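# Place desk flask on the incubator's free shelf spot

## Task

Take the flask that sits on the desk and set it down in the single empty spot on one of the incubator's otherwise full shelves. It must lie flat directly on the shelf, with the same face upward as it had on the desk, and nothing of it may stick out beyond the shelf's front edge. At the end the incubator must be closed: the glass door fully shut with its latch rotated to horizontal, and the outer door fully shut. Other flasks may be pushed a little to make space, but each must finish within a finger's width of its starting spot, lying flat on a shelf, not on top of another flask, and with its original face up; otherwise the task fails. The task also fails if any flask touches the floor, if either incubator door is slammed while opening or closing, or if the robot falls over or is left tilted.

## Robot and tools

ROBOT. TidyBot++: a base 0.54 m long, 0.50 m wide and 0.38 m high on four driven casters, carrying a single seven-joint arm that ends in a two-finger gripper. The shoulder sits 0.12 m ahead of the base centre at 0.68 m height. Segment lengths: upper arm 0.42 m, forearm 0.31 m, wrist to hand point 0.31 m. The arm begins folded with the hand aimed down; folded, the hand reaches up to 0.08 m beyond the base front and the elbow up to 1.15 m high. A downward-pointing hand tops out near 0.94 m above the floor, and only close to the base. Cameras: base_camera (pinhole, 644x364) and wrist_camera (fisheye, 644x476, looking along the hand).

FRAMES. All positions are in metres. Base frame: origin on the floor below the base centre, x ahead, y to the left, z upward. hand_pose is the point between the finger pads, in this frame; its own z axis runs along the fingers and the fingers close along its y axis. The odometry frame is where the base frame was when the scene began. base_odometry comes only from wheel rotation, so slip shows up as travel; its heading is in rad, positive to the left, between -3.142 and 3.142. base_tilt is in degrees, and forward/right are positive.

move. A single action made of base, joints, target and/or speeds, plus cameras and blocking. Its motions begin together.
- base: an object with one or more relative offsets, measured from the base's own axes at the moment the command begins. translate_m is metres, forward positive, -2 to 2. strafe_m is metres, left positive, -2 to 2. rotate_rad is radians, counter-clockwise positive, -6.3 to 6.3.
- joints: absolute angles in rad, given by name. joint_2_rad -2.249 to 2.249 (0 = upper arm vertical); joint_4_rad -2.579 to 2.579 (elbow, 0 = straight); joint_6_rad -2.099 to 2.099 (wrist). joint_1_rad, joint_3_rad, joint_5_rad and joint_7_rad accept any angle and take the shorter way round, so send steps smaller than half a turn. Note that joint_1_rad positive turns the arm clockwise seen from above, the opposite of rotate_rad. gripper_pos runs 0 (open) to 1 (closed); the finger gap is roughly 85 x (1 - gripper_pos) mm.
- target: one list of seven numbers [x, y, z, qw, qx, qy, qz], an absolute hand pose in the base frame, position in metres followed by a unit quaternion. The only thing joints may carry alongside it is gripper_pos.
- speeds: caps on top speed for this action only: translate_m and strafe_m 0.05 to 0.5 m/s, rotate_rad 0.1 to 1.57 rad/s. When translate_m and strafe_m are combined, give the speed under just one of them.
- cameras: base_camera, wrist_camera or all; [] returns no images. blocking: true (the default) returns once everything is at rest; false returns after about 0.5 s while motion continues.
wait: seconds from 0 to 10, then returns state and images. stop: brakes every running motion. zoom_image: camera plus region [x0, y0, x1, y1] in image pixels, no larger than 504 by 504. finished_scene: scene, the number of the scene being closed; it cannot be undone.

RESULTS. The move line shows done or the worst status. base_status, joint_status and hand_status can read moving, done, off_target, stopped, contact_stop, time_out, not_followed, torque_fault or limit_stop_at_motor_heat. hand_status done means within 10 mm and 2 degrees. hand_target is where the hand would be if the joints reached their targets. motor_effort gives percent of maximum torque, with the peak of the last action in brackets. "joint command not followed" / "pose unreachable" mean a check withheld the arm's targets, with cause: naming a self-collision. ARM HIT means the arm struck the base or itself. on_its_own lists motion you did not command. The pictures line names the cameras in the order of the images. A refused call, an uncommanded stop (contact_stop, time_out) or a torque fault prevents the rest of that reply's calls from running.

PRACTICE. Hand targets usually land within about 3 cm; to correct, add (wanted - hand_pose) to the previous target. To hold position, send hand_target back rather than hand_pose. A held load makes the arm sag, so correct upward and never command a joint to its current reading while carrying something. When a held object touches down, hand_pose stops descending while commands keep going lower; check motor_effort and the images. A base that is blocked keeps shoving and can still report done.

AVOID. Swinging either incubator door fast, dropping or stacking flasks, letting anything reach the floor, gripping hard on a flask that is still resting on something, and pushing against furniture. Tipping risk is real: do not drive or turn while the arm is snagged at 0.6 m or higher, nor reach far out or sweep sideways with the arm extended; backing away rights a slight lean. Torque faults (104.5 N m for joint_1 to joint_4, 51.3 N m for joint_5 to joint_7) halt the arm for 10 s. Holding a load or a stretched arm heats motors; MOTOR HOT appears at 60 °C and an OVER-TEMPERATURE FAULT at 75 °C, after which the target must be resent. The simulation keeps running while you reason between calls.

Each tool is called after "Request:" as a command line: name --argument value for each argument, lists and objects as JSON in quotes; but a table of rows of numbers goes row by row, as --pt "numbers of a row", without its own name.

## Session

Request:
move

Scene clock: 0.00 s.
Motor temperatures (°C): [32 21 24 32 35 36 39]
base_odometry: x=+0.000 y=+0.000 heading=+0.000
base_tilt: forward=+0.1 right=-0.3
base_status: not commanded
joint_positions: joint_1_rad=+0.042 joint_2_rad=-0.342 joint_3_rad=+3.141 joint_4_rad=-2.506 joint_5_rad=-0.027 joint_6_rad=-0.916 joint_7_rad=+1.559 gripper_pos=+0.000
joint_status: not commanded
motor_effort: joint_1_rad=+0 joint_2_rad=-1 joint_3_rad=+0 joint_4_rad=+15 joint_5_rad=+1 joint_6_rad=+1 joint_7_rad=+1
hand_pose: x=+0.2581 y=+0.0022 z=+0.5919 quat_wxyz=(-0.010, +0.999, -0.034, +0.031) (m; base frame)
hand_target: x=+0.2583 y=+0.0022 z=+0.5920 quat_wxyz=(-0.010, +0.999, -0.034, +0.031) (m; base frame)
hand_status: not commanded
pictures: base_camera, wrist_camera

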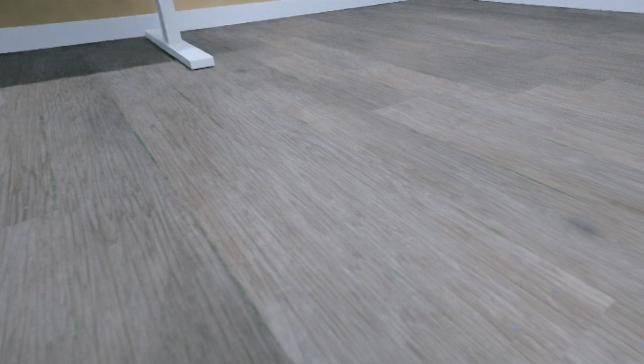

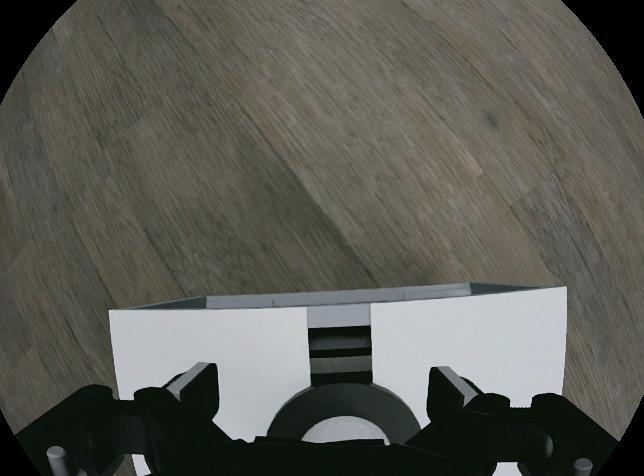

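Request:
move --joints '{"joint_6_rad": 0.45}'

Request:
move --base '{"rotate_rad": 1.3}'

Request:
move --base '{"rotate_rad": 1.3}'

Request:
move --base '{"rotate_rad": 1.3}'

Request:
move --base '{"rotate_rad": 1.3}'

Scene clock: 11.10 s.
Motor temperatures (°C): [32 21 24 32 35 36 39]
move: done
base_odometry: x=+0.000 y=+0.000 heading=+0.000
base_tilt: forward=+0.0 right=-0.3
base_status: not commanded
joint_positions: joint_1_rad=+0.042 joint_2_rad=-0.342 joint_3_rad=+3.141 joint_4_rad=-2.506 joint_5_rad=-0.027 joint_6_rad=+0.401 joint_7_rad=+1.559 gripper_pos=+0.000
joint_status: all done
motor_effort: joint_1_rad=+1(1) joint_2_rad=-7(7) joint_3_rad=+0(1) joint_4_rad=+19(20) joint_5_rad=+0(1) joint_6_rad=+9(9) joint_7_rad=+1(1)
hand_pose: x=+0.5436 y=-0.0192 z=+0.8431 quat_wxyz=(+0.006, +0.771, -0.033, +0.636) (m; base frame)
hand_target: x=+0.5463 y=-0.0197 z=+0.8584 quat_wxyz=(+0.006, +0.755, -0.033, +0.655) (m; base frame)
hand_status: not commanded
pictures: base_camera, wrist_camera

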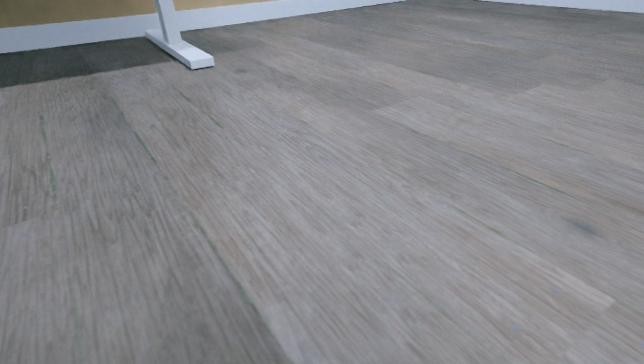

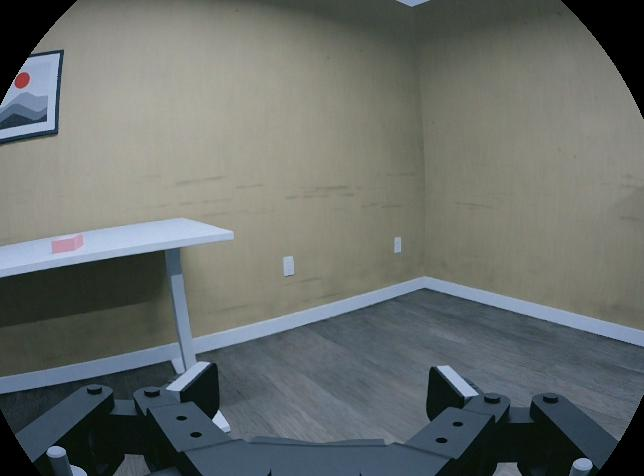

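Scene clock: 13.27 s.
Motor temperatures (°C): [32 21 24 32 35 36 39]
move: done
base_odometry: x=+0.000 y=+0.000 heading=+1.300
base_tilt: forward=+0.0 right=-0.3
base_status: done
joint_positions: joint_1_rad=+0.042 joint_2_rad=-0.342 joint_3_rad=+3.141 joint_4_rad=-2.506 joint_5_rad=-0.027 joint_6_rad=+0.401 joint_7_rad=+1.559 gripper_pos=+0.000
joint_status: not commanded
motor_effort: joint_1_rad=+0(2) joint_2_rad=-7(7) joint_3_rad=+0(2) joint_4_rad=+19(20) joint_5_rad=+1(1) joint_6_rad=+9(9) joint_7_rad=+1(1)
hand_pose: x=+0.5437 y=-0.0191 z=+0.8433 quat_wxyz=(+0.006, +0.771, -0.033, +0.636) (m; base frame)
hand_target: x=+0.5463 y=-0.0197 z=+0.8584 quat_wxyz=(+0.006, +0.755, -0.033, +0.655) (m; base frame)
hand_status: not commanded
pictures: base_camera, wrist_camera

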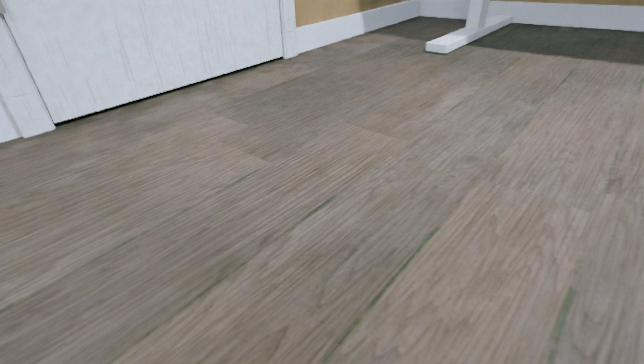

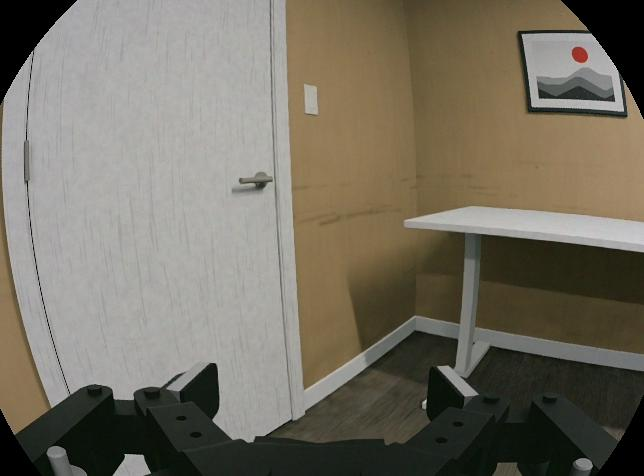

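Scene clock: 15.37 s.
Motor temperatures (°C): [32 21 24 32 35 36 39]
move: done
base_odometry: x=+0.000 y=+0.000 heading=+2.599
base_tilt: forward=+0.1 right=-0.3
base_status: done
joint_positions: joint_1_rad=+0.041 joint_2_rad=-0.342 joint_3_rad=+3.141 joint_4_rad=-2.506 joint_5_rad=-0.027 joint_6_rad=+0.401 joint_7_rad=+1.559 gripper_pos=+0.000
joint_status: not commanded
motor_effort: joint_1_rad=-1(2) joint_2_rad=-7(7) joint_3_rad=+0(2) joint_4_rad=+19(20) joint_5_rad=+1(1) joint_6_rad=+9(9) joint_7_rad=+0(1)
hand_pose: x=+0.5437 y=-0.0191 z=+0.8433 quat_wxyz=(+0.005, +0.771, -0.033, +0.636) (m; base frame)
hand_target: x=+0.5463 y=-0.0197 z=+0.8584 quat_wxyz=(+0.006, +0.755, -0.033, +0.655) (m; base frame)
hand_status: not commanded
pictures: base_camera, wrist_camera

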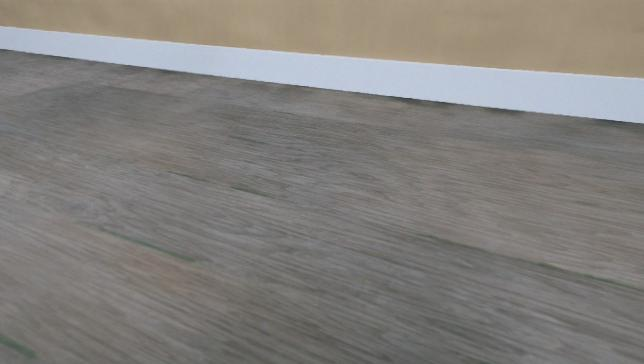

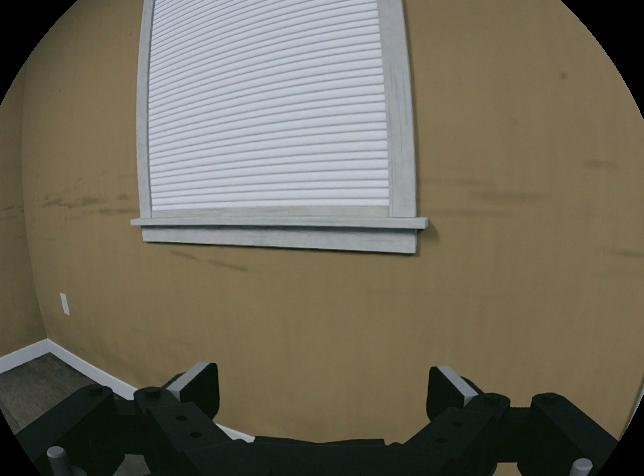

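Scene clock: 17.47 s.
Motor temperatures (°C): [32 21 24 32 35 36 39]
move: done
base_odometry: x=+0.000 y=+0.000 heading=-2.384
base_tilt: forward=+0.0 right=-0.3
base_status: done
joint_positions: joint_1_rad=+0.041 joint_2_rad=-0.342 joint_3_rad=+3.140 joint_4_rad=-2.506 joint_5_rad=-0.027 joint_6_rad=+0.401 joint_7_rad=+1.559 gripper_pos=+0.000
joint_status: not commanded
motor_effort: joint_1_rad=-1(2) joint_2_rad=-6(7) joint_3_rad=-1(2) joint_4_rad=+20(20) joint_5_rad=+0(1) joint_6_rad=+9(9) joint_7_rad=+0(1)
hand_pose: x=+0.5437 y=-0.0190 z=+0.8433 quat_wxyz=(+0.005, +0.771, -0.033, +0.636) (m; base frame)
hand_target: x=+0.5463 y=-0.0197 z=+0.8584 quat_wxyz=(+0.006, +0.755, -0.033, +0.655) (m; base frame)
hand_status: not commanded
pictures: base_camera, wrist_camera

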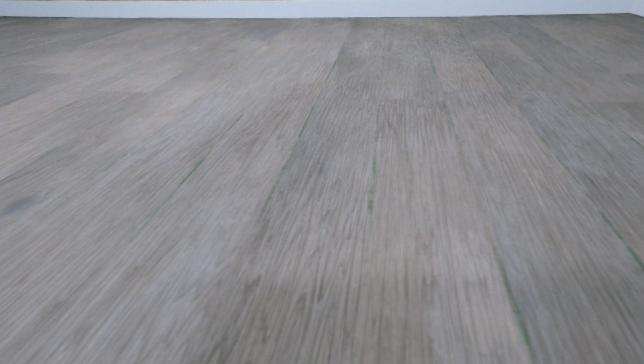

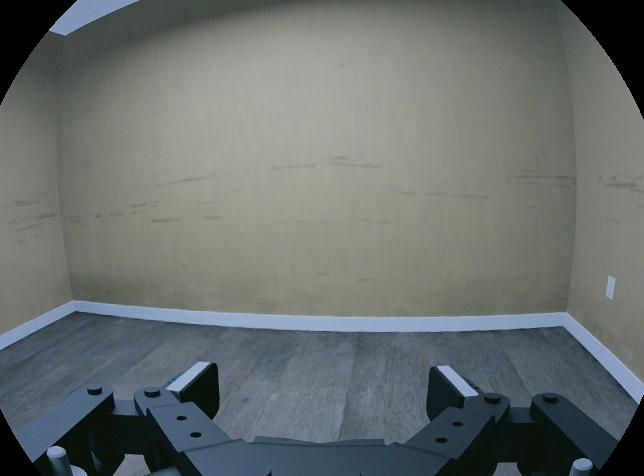

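Scene clock: 19.57 s.
Motor temperatures (°C): [32 21 24 32 35 36 39]
move: done
base_odometry: x=+0.000 y=+0.000 heading=-1.084
base_tilt: forward=+0.0 right=-0.3
base_status: done
joint_positions: joint_1_rad=+0.041 joint_2_rad=-0.342 joint_3_rad=+3.140 joint_4_rad=-2.506 joint_5_rad=-0.027 joint_6_rad=+0.402 joint_7_rad=+1.559 gripper_pos=+0.000
joint_status: not commanded
motor_effort: joint_1_rad=-1(2) joint_2_rad=-7(7) joint_3_rad=-1(2) joint_4_rad=+19(20) joint_5_rad=+0(1) joint_6_rad=+9(9) joint_7_rad=+0(1)
hand_pose: x=+0.5437 y=-0.0189 z=+0.8433 quat_wxyz=(+0.005, +0.771, -0.033, +0.636) (m; base frame)
hand_target: x=+0.5463 y=-0.0197 z=+0.8584 quat_wxyz=(+0.006, +0.755, -0.033, +0.655) (m; base frame)
hand_status: not commanded
pictures: base_camera, wrist_camera

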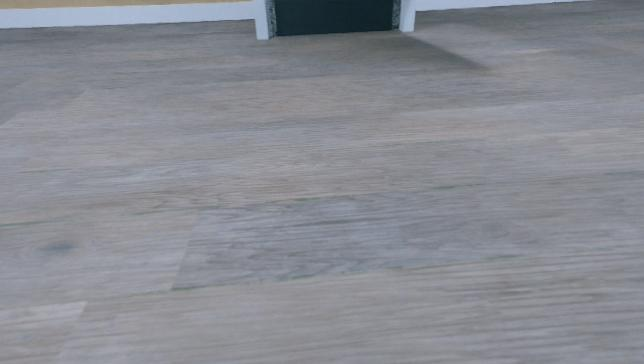

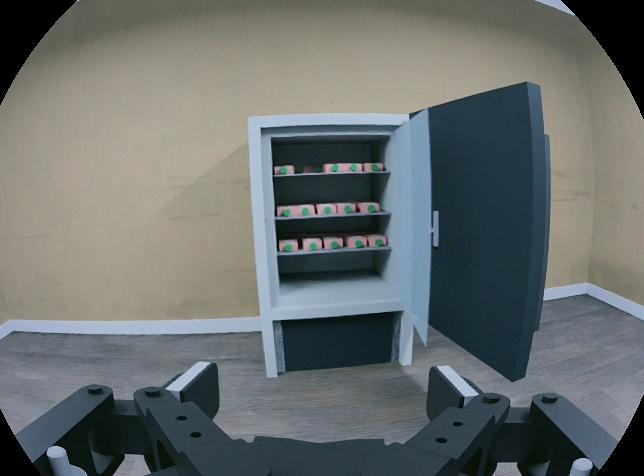

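Request:
zoom_image --camera "wrist_camera" --region '[240, 100, 460, 300]'

Request:
move --base '{"rotate_rad": 1.084}'

Request:
zoom_image --camera "wrist_camera" --region '[0, 200, 250, 400]'

Scaled by 2.291.

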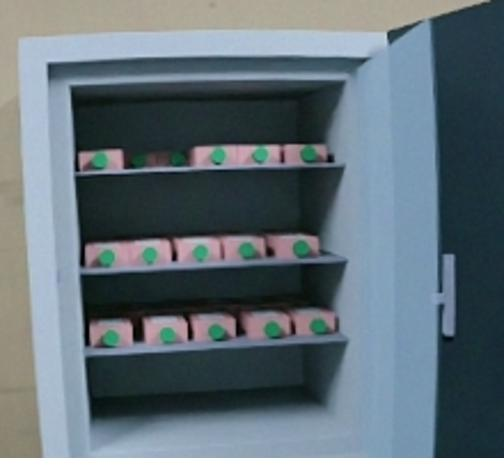

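Scene clock: 31.87 s.
Motor temperatures (°C): [32 21 24 32 35 36 39]
move: done
base_odometry: x=+0.000 y=+0.000 heading=-0.001
base_tilt: forward=+0.0 right=-0.3
base_status: done
joint_positions: joint_1_rad=+0.041 joint_2_rad=-0.342 joint_3_rad=+3.140 joint_4_rad=-2.506 joint_5_rad=-0.027 joint_6_rad=+0.402 joint_7_rad=+1.559 gripper_pos=+0.000
joint_status: not commanded
motor_effort: joint_1_rad=-1(2) joint_2_rad=-6(7) joint_3_rad=-1(2) joint_4_rad=+19(20) joint_5_rad=+0(1) joint_6_rad=+9(9) joint_7_rad=+1(1)
hand_pose: x=+0.5437 y=-0.0189 z=+0.8434 quat_wxyz=(+0.005, +0.771, -0.033, +0.636) (m; base frame)
hand_target: x=+0.5463 y=-0.0197 z=+0.8584 quat_wxyz=(+0.006, +0.755, -0.033, +0.655) (m; base frame)
hand_status: not commanded
pictures: base_camera, wrist_camera

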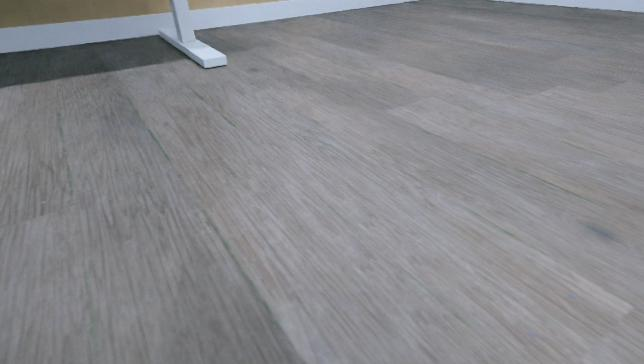

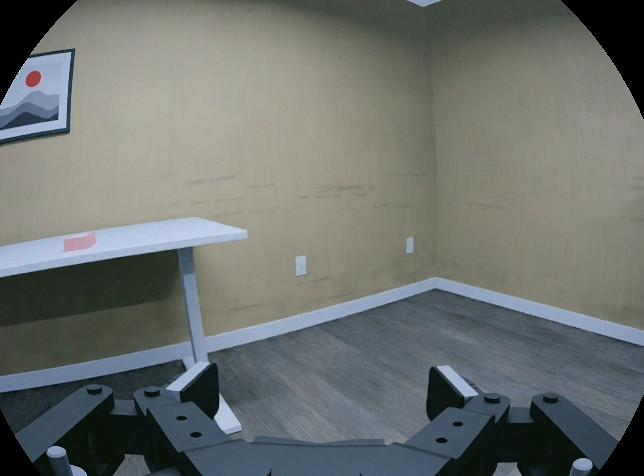

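Scaled by 2.016.

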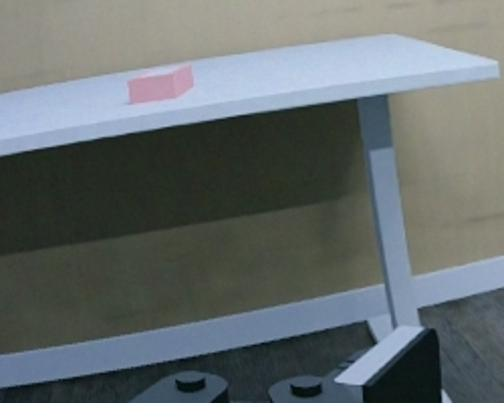

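Request:
move --base '{"rotate_rad": 0.64}'

Request:
zoom_image --camera "wrist_camera" --region '[200, 150, 450, 350]'

Scene clock: 51.47 s.
Motor temperatures (°C): [32 21 24 32 35 36 39]
move: done
base_odometry: x=+0.000 y=+0.000 heading=+0.639
base_tilt: forward=+0.0 right=-0.3
base_status: done
joint_positions: joint_1_rad=+0.041 joint_2_rad=-0.342 joint_3_rad=+3.140 joint_4_rad=-2.506 joint_5_rad=-0.027 joint_6_rad=+0.402 joint_7_rad=+1.559 gripper_pos=+0.000
joint_status: not commanded
motor_effort: joint_1_rad=-1(1) joint_2_rad=-7(7) joint_3_rad=+0(2) joint_4_rad=+19(20) joint_5_rad=+0(1) joint_6_rad=+9(9) joint_7_rad=+0(1)
hand_pose: x=+0.5437 y=-0.0188 z=+0.8434 quat_wxyz=(+0.005, +0.771, -0.033, +0.636) (m; base frame)
hand_target: x=+0.5463 y=-0.0197 z=+0.8584 quat_wxyz=(+0.006, +0.755, -0.033, +0.655) (m; base frame)
hand_status: not commanded
pictures: base_camera, wrist_camera

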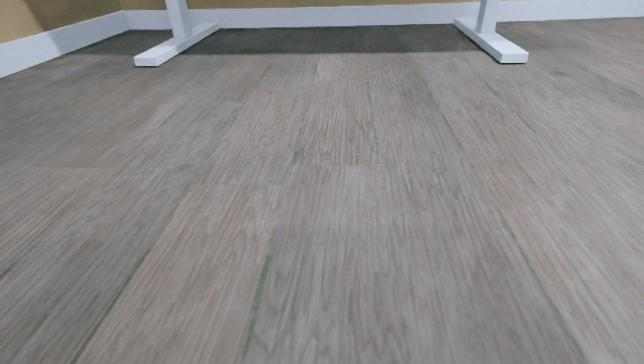

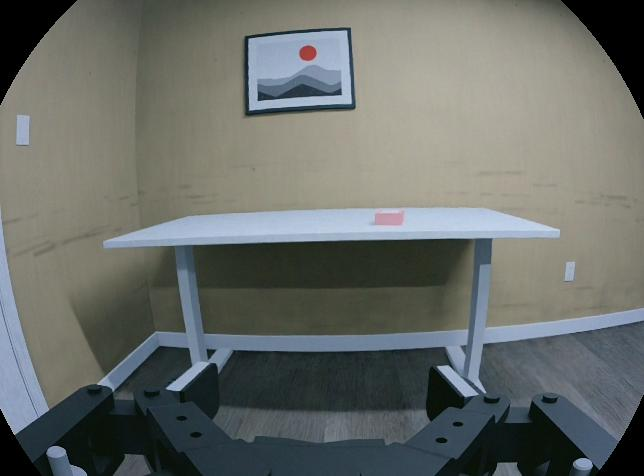

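Scaled by 2.016.

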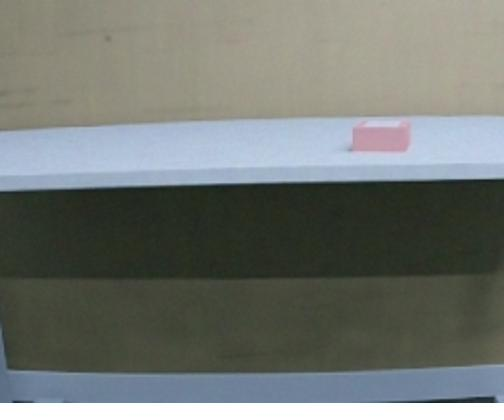

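Request:
move --base '{"translate_m": 0.4, "strafe_m": -0.3}'

Scene clock: 59.30 s.
Motor temperatures (°C): [32 21 24 32 35 36 39]
move: done
base_odometry: x=+0.500 y=-0.002 heading=+0.639
base_tilt: forward=+0.0 right=-0.3
base_status: done
joint_positions: joint_1_rad=+0.041 joint_2_rad=-0.340 joint_3_rad=+3.140 joint_4_rad=-2.506 joint_5_rad=-0.027 joint_6_rad=+0.403 joint_7_rad=+1.559 gripper_pos=+0.000
joint_status: not commanded
motor_effort: joint_1_rad=+0(1) joint_2_rad=-6(9) joint_3_rad=+0(2) joint_4_rad=+19(20) joint_5_rad=+0(1) joint_6_rad=+9(9) joint_7_rad=+1(1)
hand_pose: x=+0.5441 y=-0.0188 z=+0.8429 quat_wxyz=(+0.005, +0.771, -0.033, +0.636) (m; base frame)
hand_target: x=+0.5463 y=-0.0197 z=+0.8584 quat_wxyz=(+0.006, +0.755, -0.033, +0.655) (m; base frame)
hand_status: not commanded
pictures: base_camera, wrist_camera

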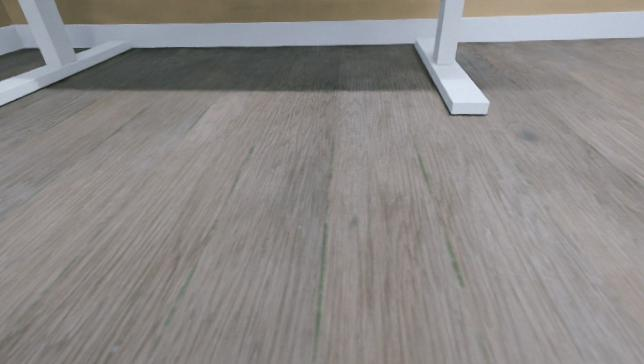

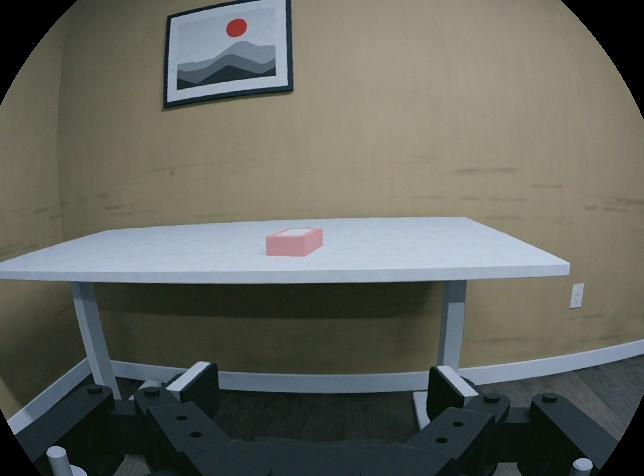

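Request:
move --joints '{"joint_2_rad": 0.0, "joint_4_rad": -1.8, "joint_6_rad": -0.35}'

Request:
zoom_image --camera "wrist_camera" --region '[220, 80, 420, 240]'

Scene clock: 84.97 s.
Motor temperatures (°C): [32 21 24 32 35 36 39]
move: done
base_odometry: x=+0.500 y=-0.002 heading=+0.639
base_tilt: forward=+0.0 right=-0.3
base_status: not commanded
joint_positions: joint_1_rad=+0.041 joint_2_rad=-0.009 joint_3_rad=+3.140 joint_4_rad=-1.819 joint_5_rad=-0.027 joint_6_rad=-0.295 joint_7_rad=+1.559 gripper_pos=+0.000
joint_status: all done
motor_effort: joint_1_rad=-1(1) joint_2_rad=-20(21) joint_3_rad=+0(1) joint_4_rad=+21(22) joint_5_rad=+0(1) joint_6_rad=+8(10) joint_7_rad=+0(1)
hand_pose: x=+0.6883 y=-0.0189 z=+0.8700 quat_wxyz=(-0.003, +0.868, -0.032, +0.496) (m; base frame)
hand_target: x=+0.6854 y=-0.0189 z=+0.8608 quat_wxyz=(-0.003, +0.879, -0.032, +0.476) (m; base frame)
hand_status: not commanded
pictures: base_camera, wrist_camera

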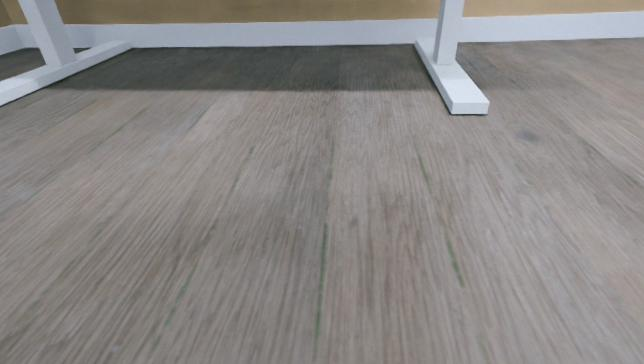

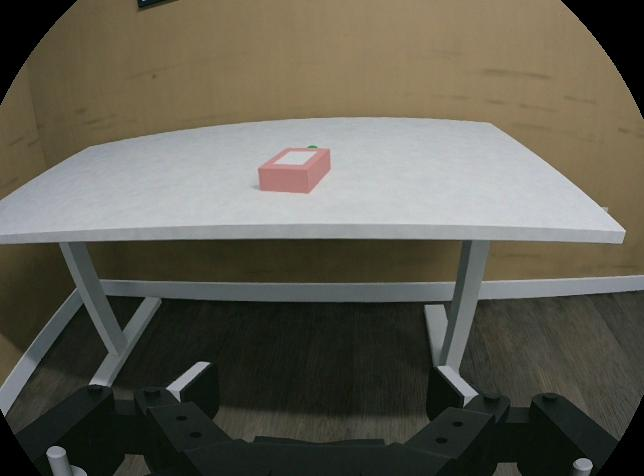

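Scaled by 2.520.

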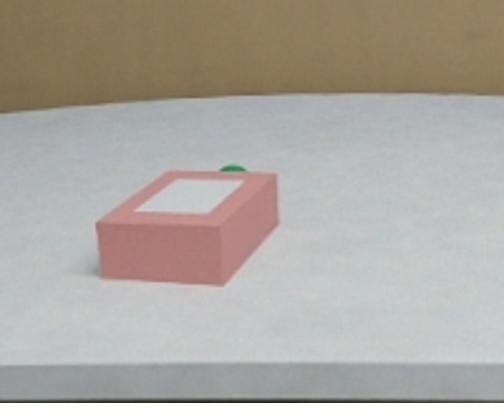

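Request:
move --base '{"rotate_rad": -0.3}' --cameras '[]'

Request:
move --base '{"strafe_m": 0.36, "translate_m": 0.1}'

Request:
zoom_image --camera "wrist_camera" --region '[220, 100, 420, 260]'

Scene clock: 131.63 s.
Motor temperatures (°C): [32 21 24 32 35 36 39]
move: done
base_odometry: x=+0.500 y=-0.002 heading=+0.339
base_tilt: forward=+0.0 right=-0.4
base_status: done
joint_positions: joint_1_rad=+0.047 joint_2_rad=-0.008 joint_3_rad=+3.145 joint_4_rad=-1.818 joint_5_rad=-0.027 joint_6_rad=-0.297 joint_7_rad=+1.559 gripper_pos=+0.000
joint_status: not commanded
motor_effort: joint_1_rad=-1(3) joint_2_rad=-21(21) joint_3_rad=-1(3) joint_4_rad=+21(22) joint_5_rad=+0(1) joint_6_rad=+8(8) joint_7_rad=+1(1)
hand_pose: x=+0.6881 y=-0.0249 z=+0.8690 quat_wxyz=(+0.000, +0.868, -0.036, +0.494) (m; base frame)
hand_target: x=+0.6854 y=-0.0189 z=+0.8608 quat_wxyz=(-0.003, +0.879, -0.032, +0.476) (m; base frame)
hand_status: not commanded
pictures: none
No camera images: "cameras" was empty.

Scene clock: 133.73 s.
Motor temperatures (°C): [32 21 24 32 35 36 39]
move: done
base_odometry: x=+0.475 y=+0.371 heading=+0.339
base_tilt: forward=+0.1 right=-0.3
base_status: done
joint_positions: joint_1_rad=+0.042 joint_2_rad=-0.007 joint_3_rad=+3.143 joint_4_rad=-1.818 joint_5_rad=-0.027 joint_6_rad=-0.298 joint_7_rad=+1.559 gripper_pos=+0.000
joint_status: not commanded
motor_effort: joint_1_rad=-1(3) joint_2_rad=-20(21) joint_3_rad=-1(3) joint_4_rad=+21(22) joint_5_rad=+0(1) joint_6_rad=+8(8) joint_7_rad=+1(1)
hand_pose: x=+0.6885 y=-0.0211 z=+0.8683 quat_wxyz=(-0.002, +0.869, -0.033, +0.494) (m; base frame)
hand_target: x=+0.6854 y=-0.0189 z=+0.8608 quat_wxyz=(-0.003, +0.879, -0.032, +0.476) (m; base frame)
hand_status: not commanded
pictures: base_camera, wrist_camera

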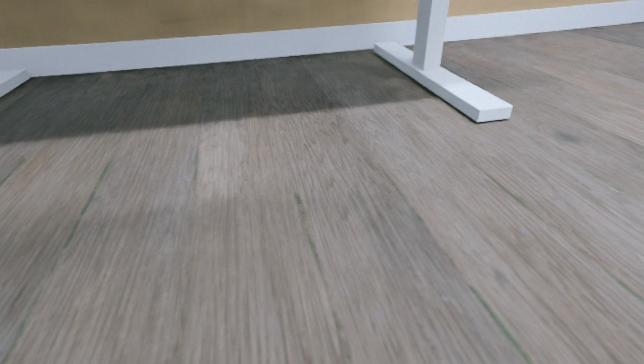

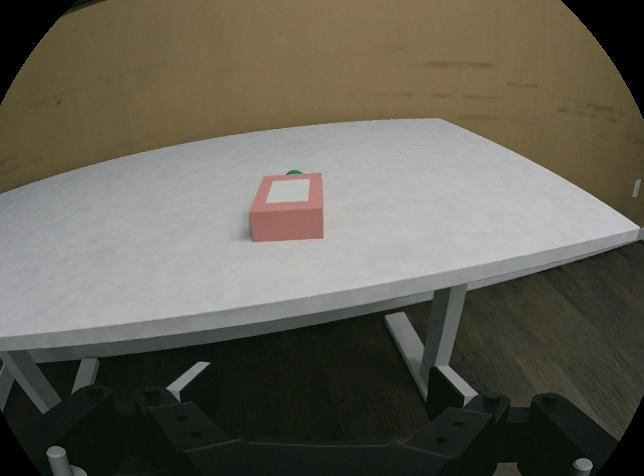

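Scaled by 2.520.

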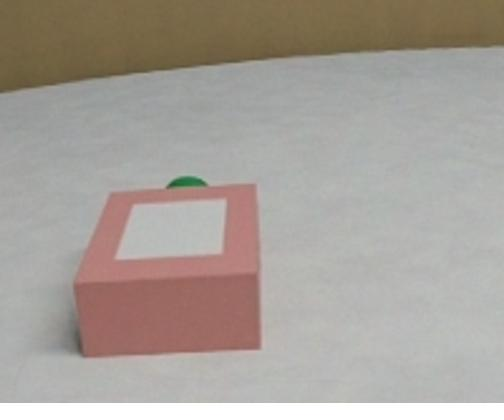

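Request:
move --target '[0.69, -0.02, 0.93, 0.0, 0.869, -0.033, 0.494]' --base '{"strafe_m": 0.037, "translate_m": 0.28}' --speeds '{"translate_m": 0.15}'

Scene clock: 161.43 s.
Motor temperatures (°C): [32 21 24 32 35 35 39]
move: off_target
base_odometry: x=+0.727 y=+0.499 heading=+0.339
base_tilt: forward=+0.0 right=-0.3
base_status: done
joint_positions: joint_1_rad=+0.017 joint_2_rad=-0.013 joint_3_rad=+3.155 joint_4_rad=-1.651 joint_5_rad=-0.027 joint_6_rad=-0.443 joint_7_rad=+1.559 gripper_pos=+0.000
joint_status: not commanded
motor_effort: joint_1_rad=+0(1) joint_2_rad=-21(24) joint_3_rad=-1(2) joint_4_rad=+22(23) joint_5_rad=+0(1) joint_6_rad=+8(8) joint_7_rad=+1(1)
hand_pose: x=+0.6989 y=-0.0129 z=+0.9294 quat_wxyz=(-0.006, +0.862, -0.026, +0.506) (m; base frame)
hand_target: x=+0.6900 y=-0.0200 z=+0.9300 quat_wxyz=(+0.000, +0.869, -0.033, +0.494) (m; base frame)
hand_status: off_target (0.011 m and 1.9 deg from the pose sent, 0.062 m and 0.2 deg at the start)
pictures: base_camera, wrist_camera

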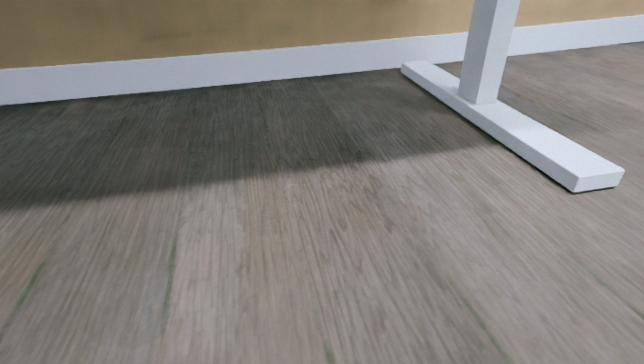

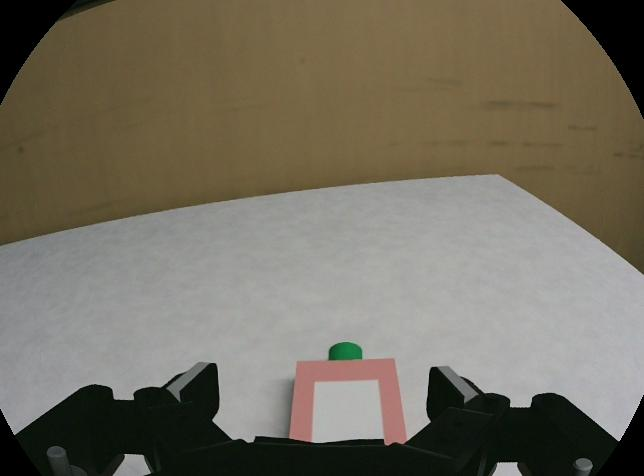

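Request:
move --joints '{"joint_1_rad": 0.0, "joint_2_rad": 0.271, "joint_3_rad": 3.1416, "joint_4_rad": -0.92, "joint_5_rad": 0.0, "joint_6_rad": -1.951, "joint_7_rad": 1.559, "gripper_pos": 0.38}'

Scene clock: 224.77 s.
Motor temperatures (°C): [32 21 24 32 35 35 39]
move: done
base_odometry: x=+0.727 y=+0.499 heading=+0.339
base_tilt: forward=+0.1 right=-0.3
base_status: not commanded
joint_positions: joint_1_rad=+0.016 joint_2_rad=+0.260 joint_3_rad=+3.155 joint_4_rad=-0.938 joint_5_rad=-0.027 joint_6_rad=-1.896 joint_7_rad=+1.559 gripper_pos=+0.380
joint_status: all done
motor_effort: joint_1_rad=+0(2) joint_2_rad=-25(26) joint_3_rad=-1(2) joint_4_rad=+16(23) joint_5_rad=+0(1) joint_6_rad=+1(8) joint_7_rad=+1(1)
hand_pose: x=+0.5349 y=-0.0020 z=+0.8919 quat_wxyz=(-0.011, +1.000, -0.016, +0.024) (m; base frame)
hand_target: x=+0.5235 y=+0.0013 z=+0.8925 quat_wxyz=(+0.000, +1.000, -0.006, +0.000) (m; base frame)
hand_status: not commanded
pictures: base_camera, wrist_camera

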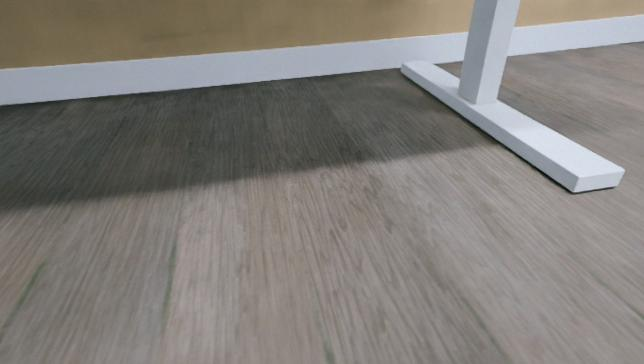

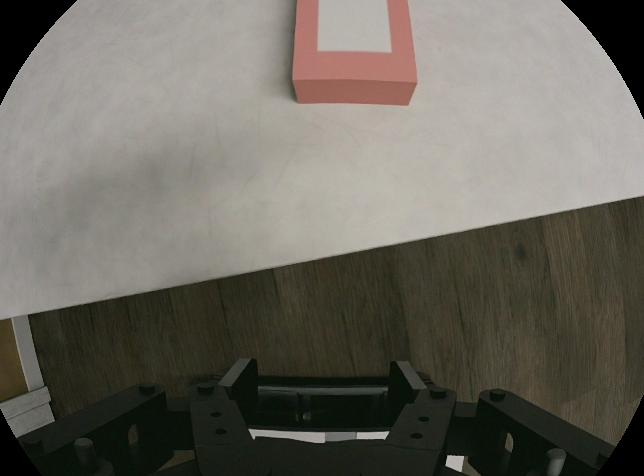

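Request:
move --base '{"strafe_m": -0.033, "translate_m": 0.317}' --speeds '{"translate_m": 0.15}'

Scene clock: 243.07 s.
Motor temperatures (°C): [32 21 24 32 35 35 39]
move: done
base_odometry: x=+1.037 y=+0.574 heading=+0.339
base_tilt: forward=+0.1 right=-0.3
base_status: done
joint_positions: joint_1_rad=+0.015 joint_2_rad=+0.275 joint_3_rad=+3.155 joint_4_rad=-0.937 joint_5_rad=-0.027 joint_6_rad=-1.904 joint_7_rad=+1.559 gripper_pos=+0.380
joint_status: not commanded
motor_effort: joint_1_rad=+0(2) joint_2_rad=-25(29) joint_3_rad=-1(2) joint_4_rad=+15(17) joint_5_rad=+0(1) joint_6_rad=+1(2) joint_7_rad=+0(1)
hand_pose: x=+0.5359 y=-0.0015 z=+0.8860 quat_wxyz=(-0.011, +1.000, -0.015, +0.013) (m; base frame)
hand_target: x=+0.5235 y=+0.0013 z=+0.8925 quat_wxyz=(+0.000, +1.000, -0.006, +0.000) (m; base frame)
hand_status: not commanded
pictures: base_camera, wrist_camera

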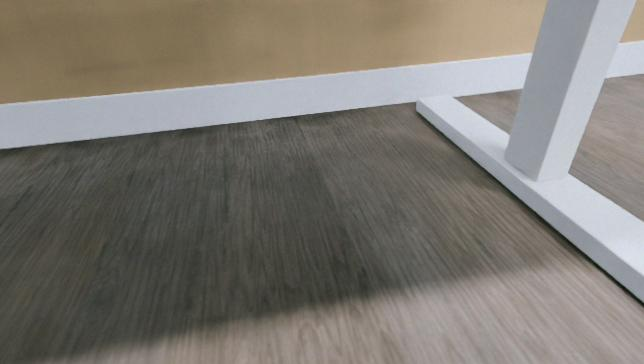

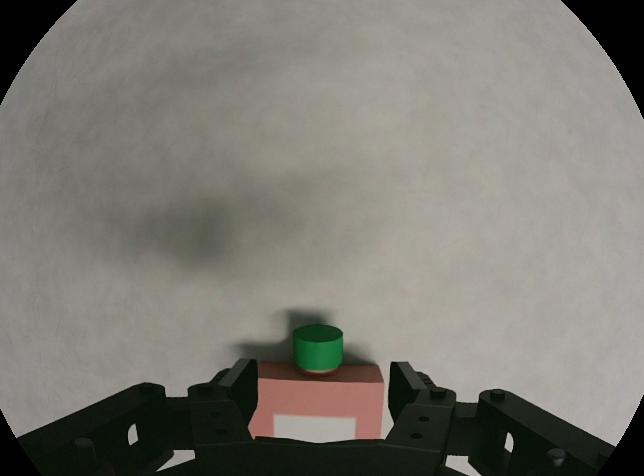

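Request:
move --base '{"translate_m": -0.25}' --joints '{"gripper_pos": 0.0}' --cameras '[]'

Request:
move --joints '{"joint_1_rad": 0.0, "joint_2_rad": -0.033, "joint_3_rad": 3.1416, "joint_4_rad": -1.766, "joint_5_rad": 0.0, "joint_6_rad": -0.41, "joint_7_rad": 1.57}'

Scene clock: 275.00 s.
Motor temperatures (°C): [32 21 24 32 35 35 39]
move: done
base_odometry: x=+0.801 y=+0.490 heading=+0.340
base_tilt: forward=+0.1 right=-0.3
base_status: done
joint_positions: joint_1_rad=+0.011 joint_2_rad=+0.272 joint_3_rad=+3.155 joint_4_rad=-0.935 joint_5_rad=-0.027 joint_6_rad=-1.908 joint_7_rad=+1.559 gripper_pos=+0.000
joint_status: all done
motor_effort: joint_1_rad=+0(1) joint_2_rad=-26(29) joint_3_rad=+0(2) joint_4_rad=+16(17) joint_5_rad=+0(1) joint_6_rad=+1(1) joint_7_rad=+0(1)
hand_pose: x=+0.5342 y=+0.0002 z=+0.8879 quat_wxyz=(-0.011, +1.000, -0.013, +0.013) (m; base frame)
hand_target: x=+0.5235 y=+0.0013 z=+0.8925 quat_wxyz=(+0.000, +1.000, -0.006, +0.000) (m; base frame)
hand_status: not commanded
pictures: none
No camera images: "cameras" was empty.

Scene clock: 277.63 s.
Motor temperatures (°C): [32 21 24 32 35 35 39]
move: done
base_odometry: x=+0.801 y=+0.490 heading=+0.340
base_tilt: forward=+0.0 right=-0.4
base_status: not commanded
joint_positions: joint_1_rad=+0.011 joint_2_rad=-0.011 joint_3_rad=+3.155 joint_4_rad=-1.753 joint_5_rad=-0.027 joint_6_rad=-0.463 joint_7_rad=+1.559 gripper_pos=+0.000
joint_status: all done
motor_effort: joint_1_rad=-1(2) joint_2_rad=-20(26) joint_3_rad=-1(2) joint_4_rad=+21(22) joint_5_rad=+1(1) joint_6_rad=+7(8) joint_7_rad=+1(1)
hand_pose: x=+0.6750 y=-0.0083 z=+0.8643 quat_wxyz=(-0.008, +0.892, -0.024, +0.451) (m; base frame)
hand_target: x=+0.6771 y=+0.0013 z=+0.8830 quat_wxyz=(+0.000, +0.878, +0.000, +0.479) (m; base frame)
hand_status: not commanded
pictures: base_camera, wrist_camera

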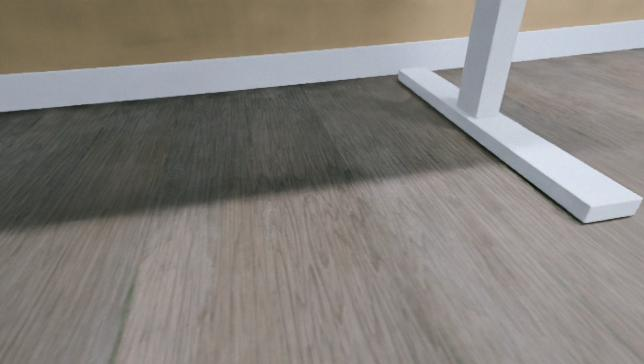

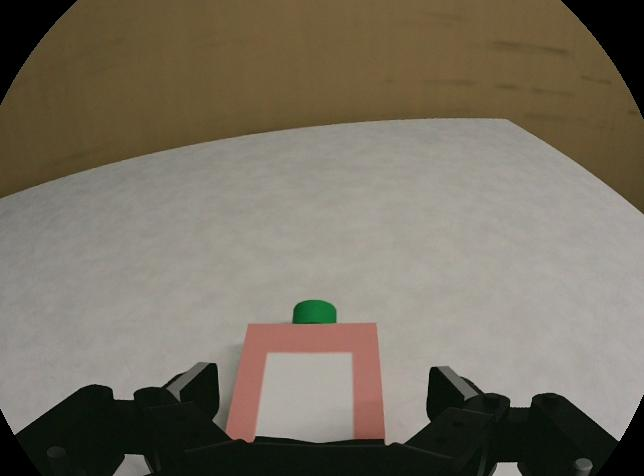

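Request:
move --base '{"strafe_m": 0.009}'

Request:
move --joints '{"joint_2_rad": 0.035, "joint_4_rad": -1.874, "joint_6_rad": -0.234}'

Scene clock: 294.13 s.
Motor temperatures (°C): [32 21 24 32 35 35 39]
move: done
base_odometry: x=+0.798 y=+0.499 heading=+0.340
base_tilt: forward=+0.0 right=-0.3
base_status: done
joint_positions: joint_1_rad=+0.006 joint_2_rad=-0.012 joint_3_rad=+3.151 joint_4_rad=-1.754 joint_5_rad=-0.027 joint_6_rad=-0.460 joint_7_rad=+1.559 gripper_pos=+0.000
joint_status: not commanded
motor_effort: joint_1_rad=-1(2) joint_2_rad=-20(21) joint_3_rad=-1(4) joint_4_rad=+21(21) joint_5_rad=+0(1) joint_6_rad=+7(8) joint_7_rad=+0(1)
hand_pose: x=+0.6753 y=-0.0037 z=+0.8654 quat_wxyz=(-0.010, +0.891, -0.020, +0.453) (m; base frame)
hand_target: x=+0.6771 y=+0.0013 z=+0.8830 quat_wxyz=(+0.000, +0.878, +0.000, +0.479) (m; base frame)
hand_status: not commanded
pictures: base_camera, wrist_camera

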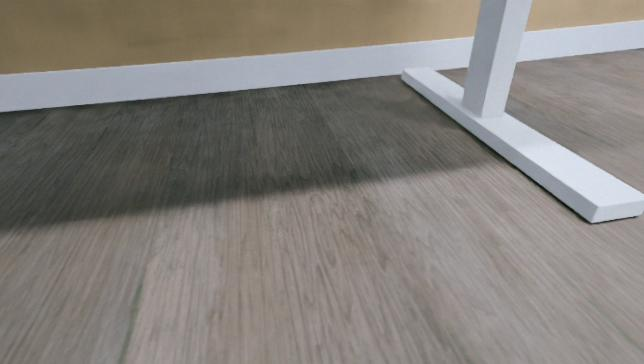

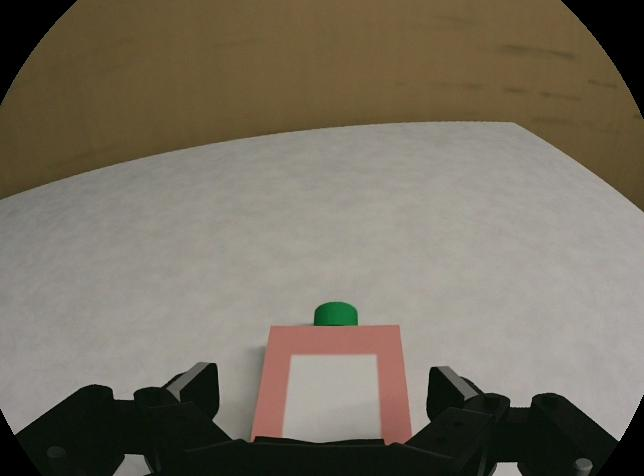

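Scene clock: 295.40 s.
Motor temperatures (°C): [32 21 24 32 35 35 39]
move: done
base_odometry: x=+0.798 y=+0.499 heading=+0.340
base_tilt: forward=+0.1 right=-0.3
base_status: not commanded
joint_positions: joint_1_rad=+0.006 joint_2_rad=+0.035 joint_3_rad=+3.151 joint_4_rad=-1.866 joint_5_rad=-0.027 joint_6_rad=-0.285 joint_7_rad=+1.559 gripper_pos=+0.000
joint_status: all done
motor_effort: joint_1_rad=+0(1) joint_2_rad=-22(24) joint_3_rad=+0(1) joint_4_rad=+20(22) joint_5_rad=+0(1) joint_6_rad=+8(8) joint_7_rad=+0(1)
hand_pose: x=+0.6853 y=-0.0052 z=+0.8203 quat_wxyz=(-0.008, +0.888, -0.022, +0.459) (m; base frame)
hand_target: x=+0.6920 y=+0.0013 z=+0.8294 quat_wxyz=(+0.000, +0.878, +0.000, +0.479) (m; base frame)
hand_status: not commanded
pictures: base_camera, wrist_camera

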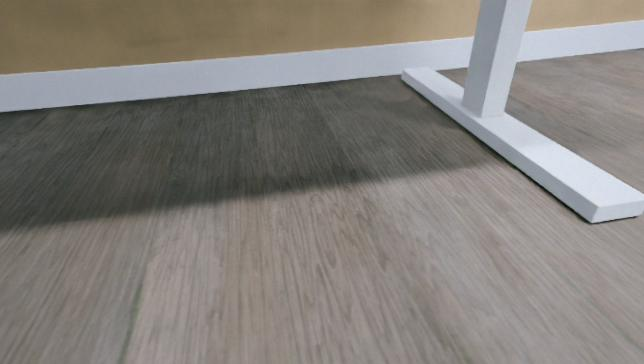

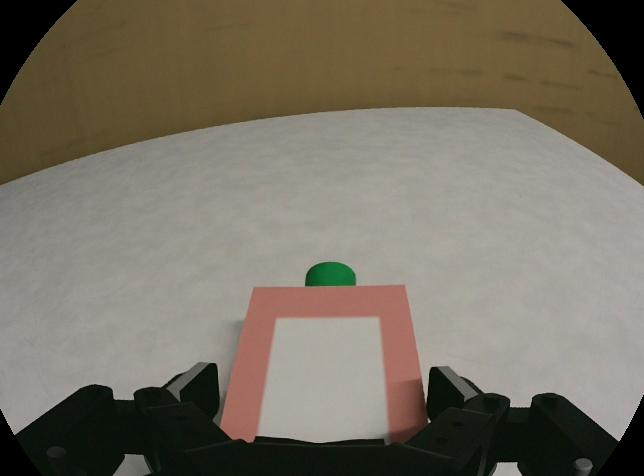

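Request:
move --joints '{"joint_2_rad": 0.048, "joint_4_rad": -1.909, "joint_6_rad": -0.18}'

Scene clock: 310.73 s.
Motor temperatures (°C): [32 21 24 32 35 35 39]
move: done
base_odometry: x=+0.798 y=+0.499 heading=+0.340
base_tilt: forward=+0.0 right=-0.3
base_status: not commanded
joint_positions: joint_1_rad=+0.006 joint_2_rad=+0.041 joint_3_rad=+3.151 joint_4_rad=-1.900 joint_5_rad=-0.027 joint_6_rad=-0.226 joint_7_rad=+1.559 gripper_pos=+0.000
joint_status: all done
motor_effort: joint_1_rad=-1(1) joint_2_rad=-21(23) joint_3_rad=-1(1) joint_4_rad=+20(21) joint_5_rad=+0(1) joint_6_rad=+7(8) joint_7_rad=+0(1)
hand_pose: x=+0.6869 y=-0.0057 z=+0.8137 quat_wxyz=(-0.008, +0.883, -0.022, +0.468) (m; base frame)
hand_target: x=+0.6931 y=+0.0013 z=+0.8167 quat_wxyz=(+0.000, +0.876, +0.000, +0.481) (m; base frame)
hand_status: not commanded
pictures: base_camera, wrist_camera

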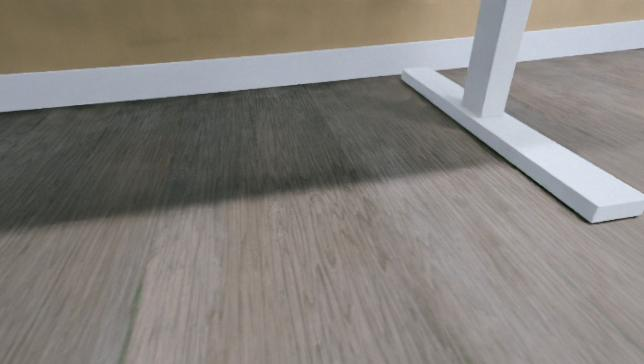

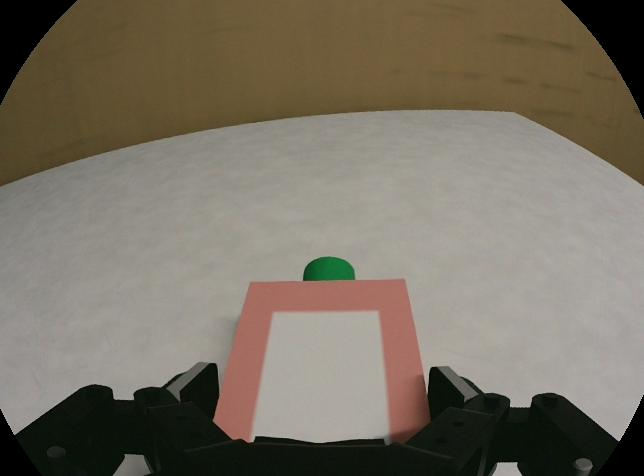

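Request:
zoom_image --camera "wrist_camera" --region '[170, 260, 470, 460]'

Scaled by 1.680.

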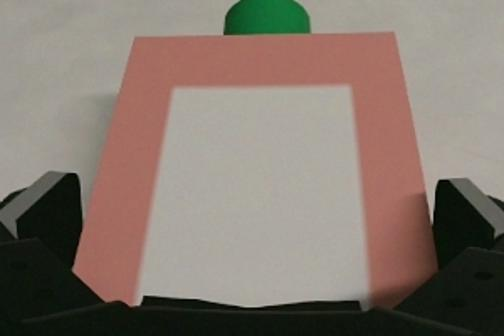

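Request:
move --joints '{"joint_2_rad": 0.058, "joint_4_rad": -1.937, "joint_6_rad": -0.16}'

Request:
zoom_image --camera "wrist_camera" --region '[170, 260, 470, 460]'

Scene clock: 318.03 s.
Motor temperatures (°C): [32 21 24 32 35 35 39]
move: done
base_odometry: x=+0.798 y=+0.499 heading=+0.340
base_tilt: forward=+0.1 right=-0.3
base_status: not commanded
joint_positions: joint_1_rad=+0.006 joint_2_rad=+0.049 joint_3_rad=+3.151 joint_4_rad=-1.928 joint_5_rad=-0.027 joint_6_rad=-0.205 joint_7_rad=+1.559 gripper_pos=+0.000
joint_status: all done
motor_effort: joint_1_rad=+0(1) joint_2_rad=-21(22) joint_3_rad=-1(1) joint_4_rad=+20(21) joint_5_rad=+0(0) joint_6_rad=+8(8) joint_7_rad=+0(1)
hand_pose: x=+0.6834 y=-0.0058 z=+0.7993 quat_wxyz=(-0.007, +0.887, -0.022, +0.462) (m; base frame)
hand_target: x=+0.6896 y=+0.0013 z=+0.8008 quat_wxyz=(+0.000, +0.881, +0.000, +0.474) (m; base frame)
hand_status: not commanded
pictures: base_camera, wrist_camera

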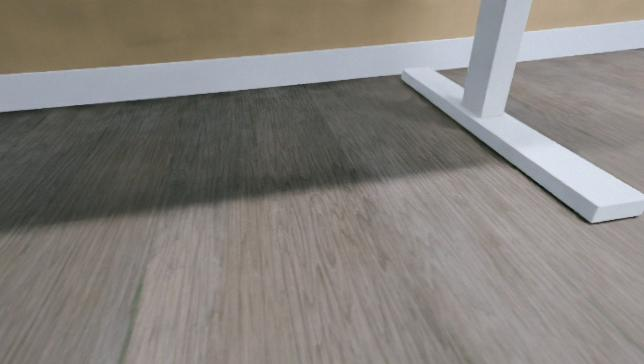

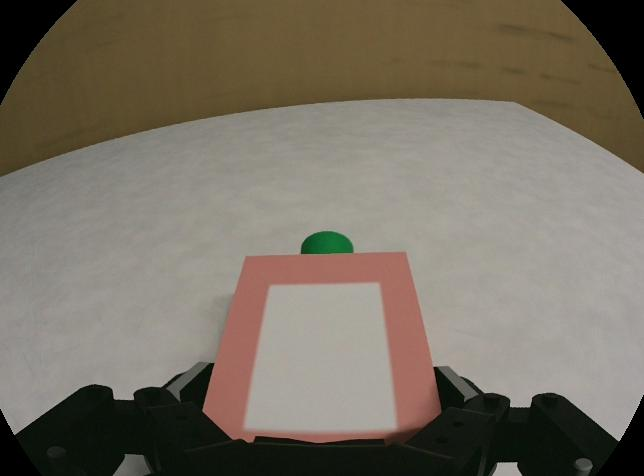

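Scaled by 1.680.

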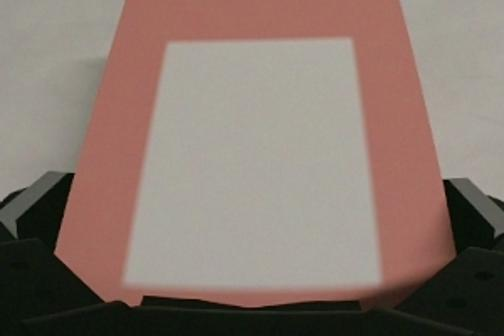

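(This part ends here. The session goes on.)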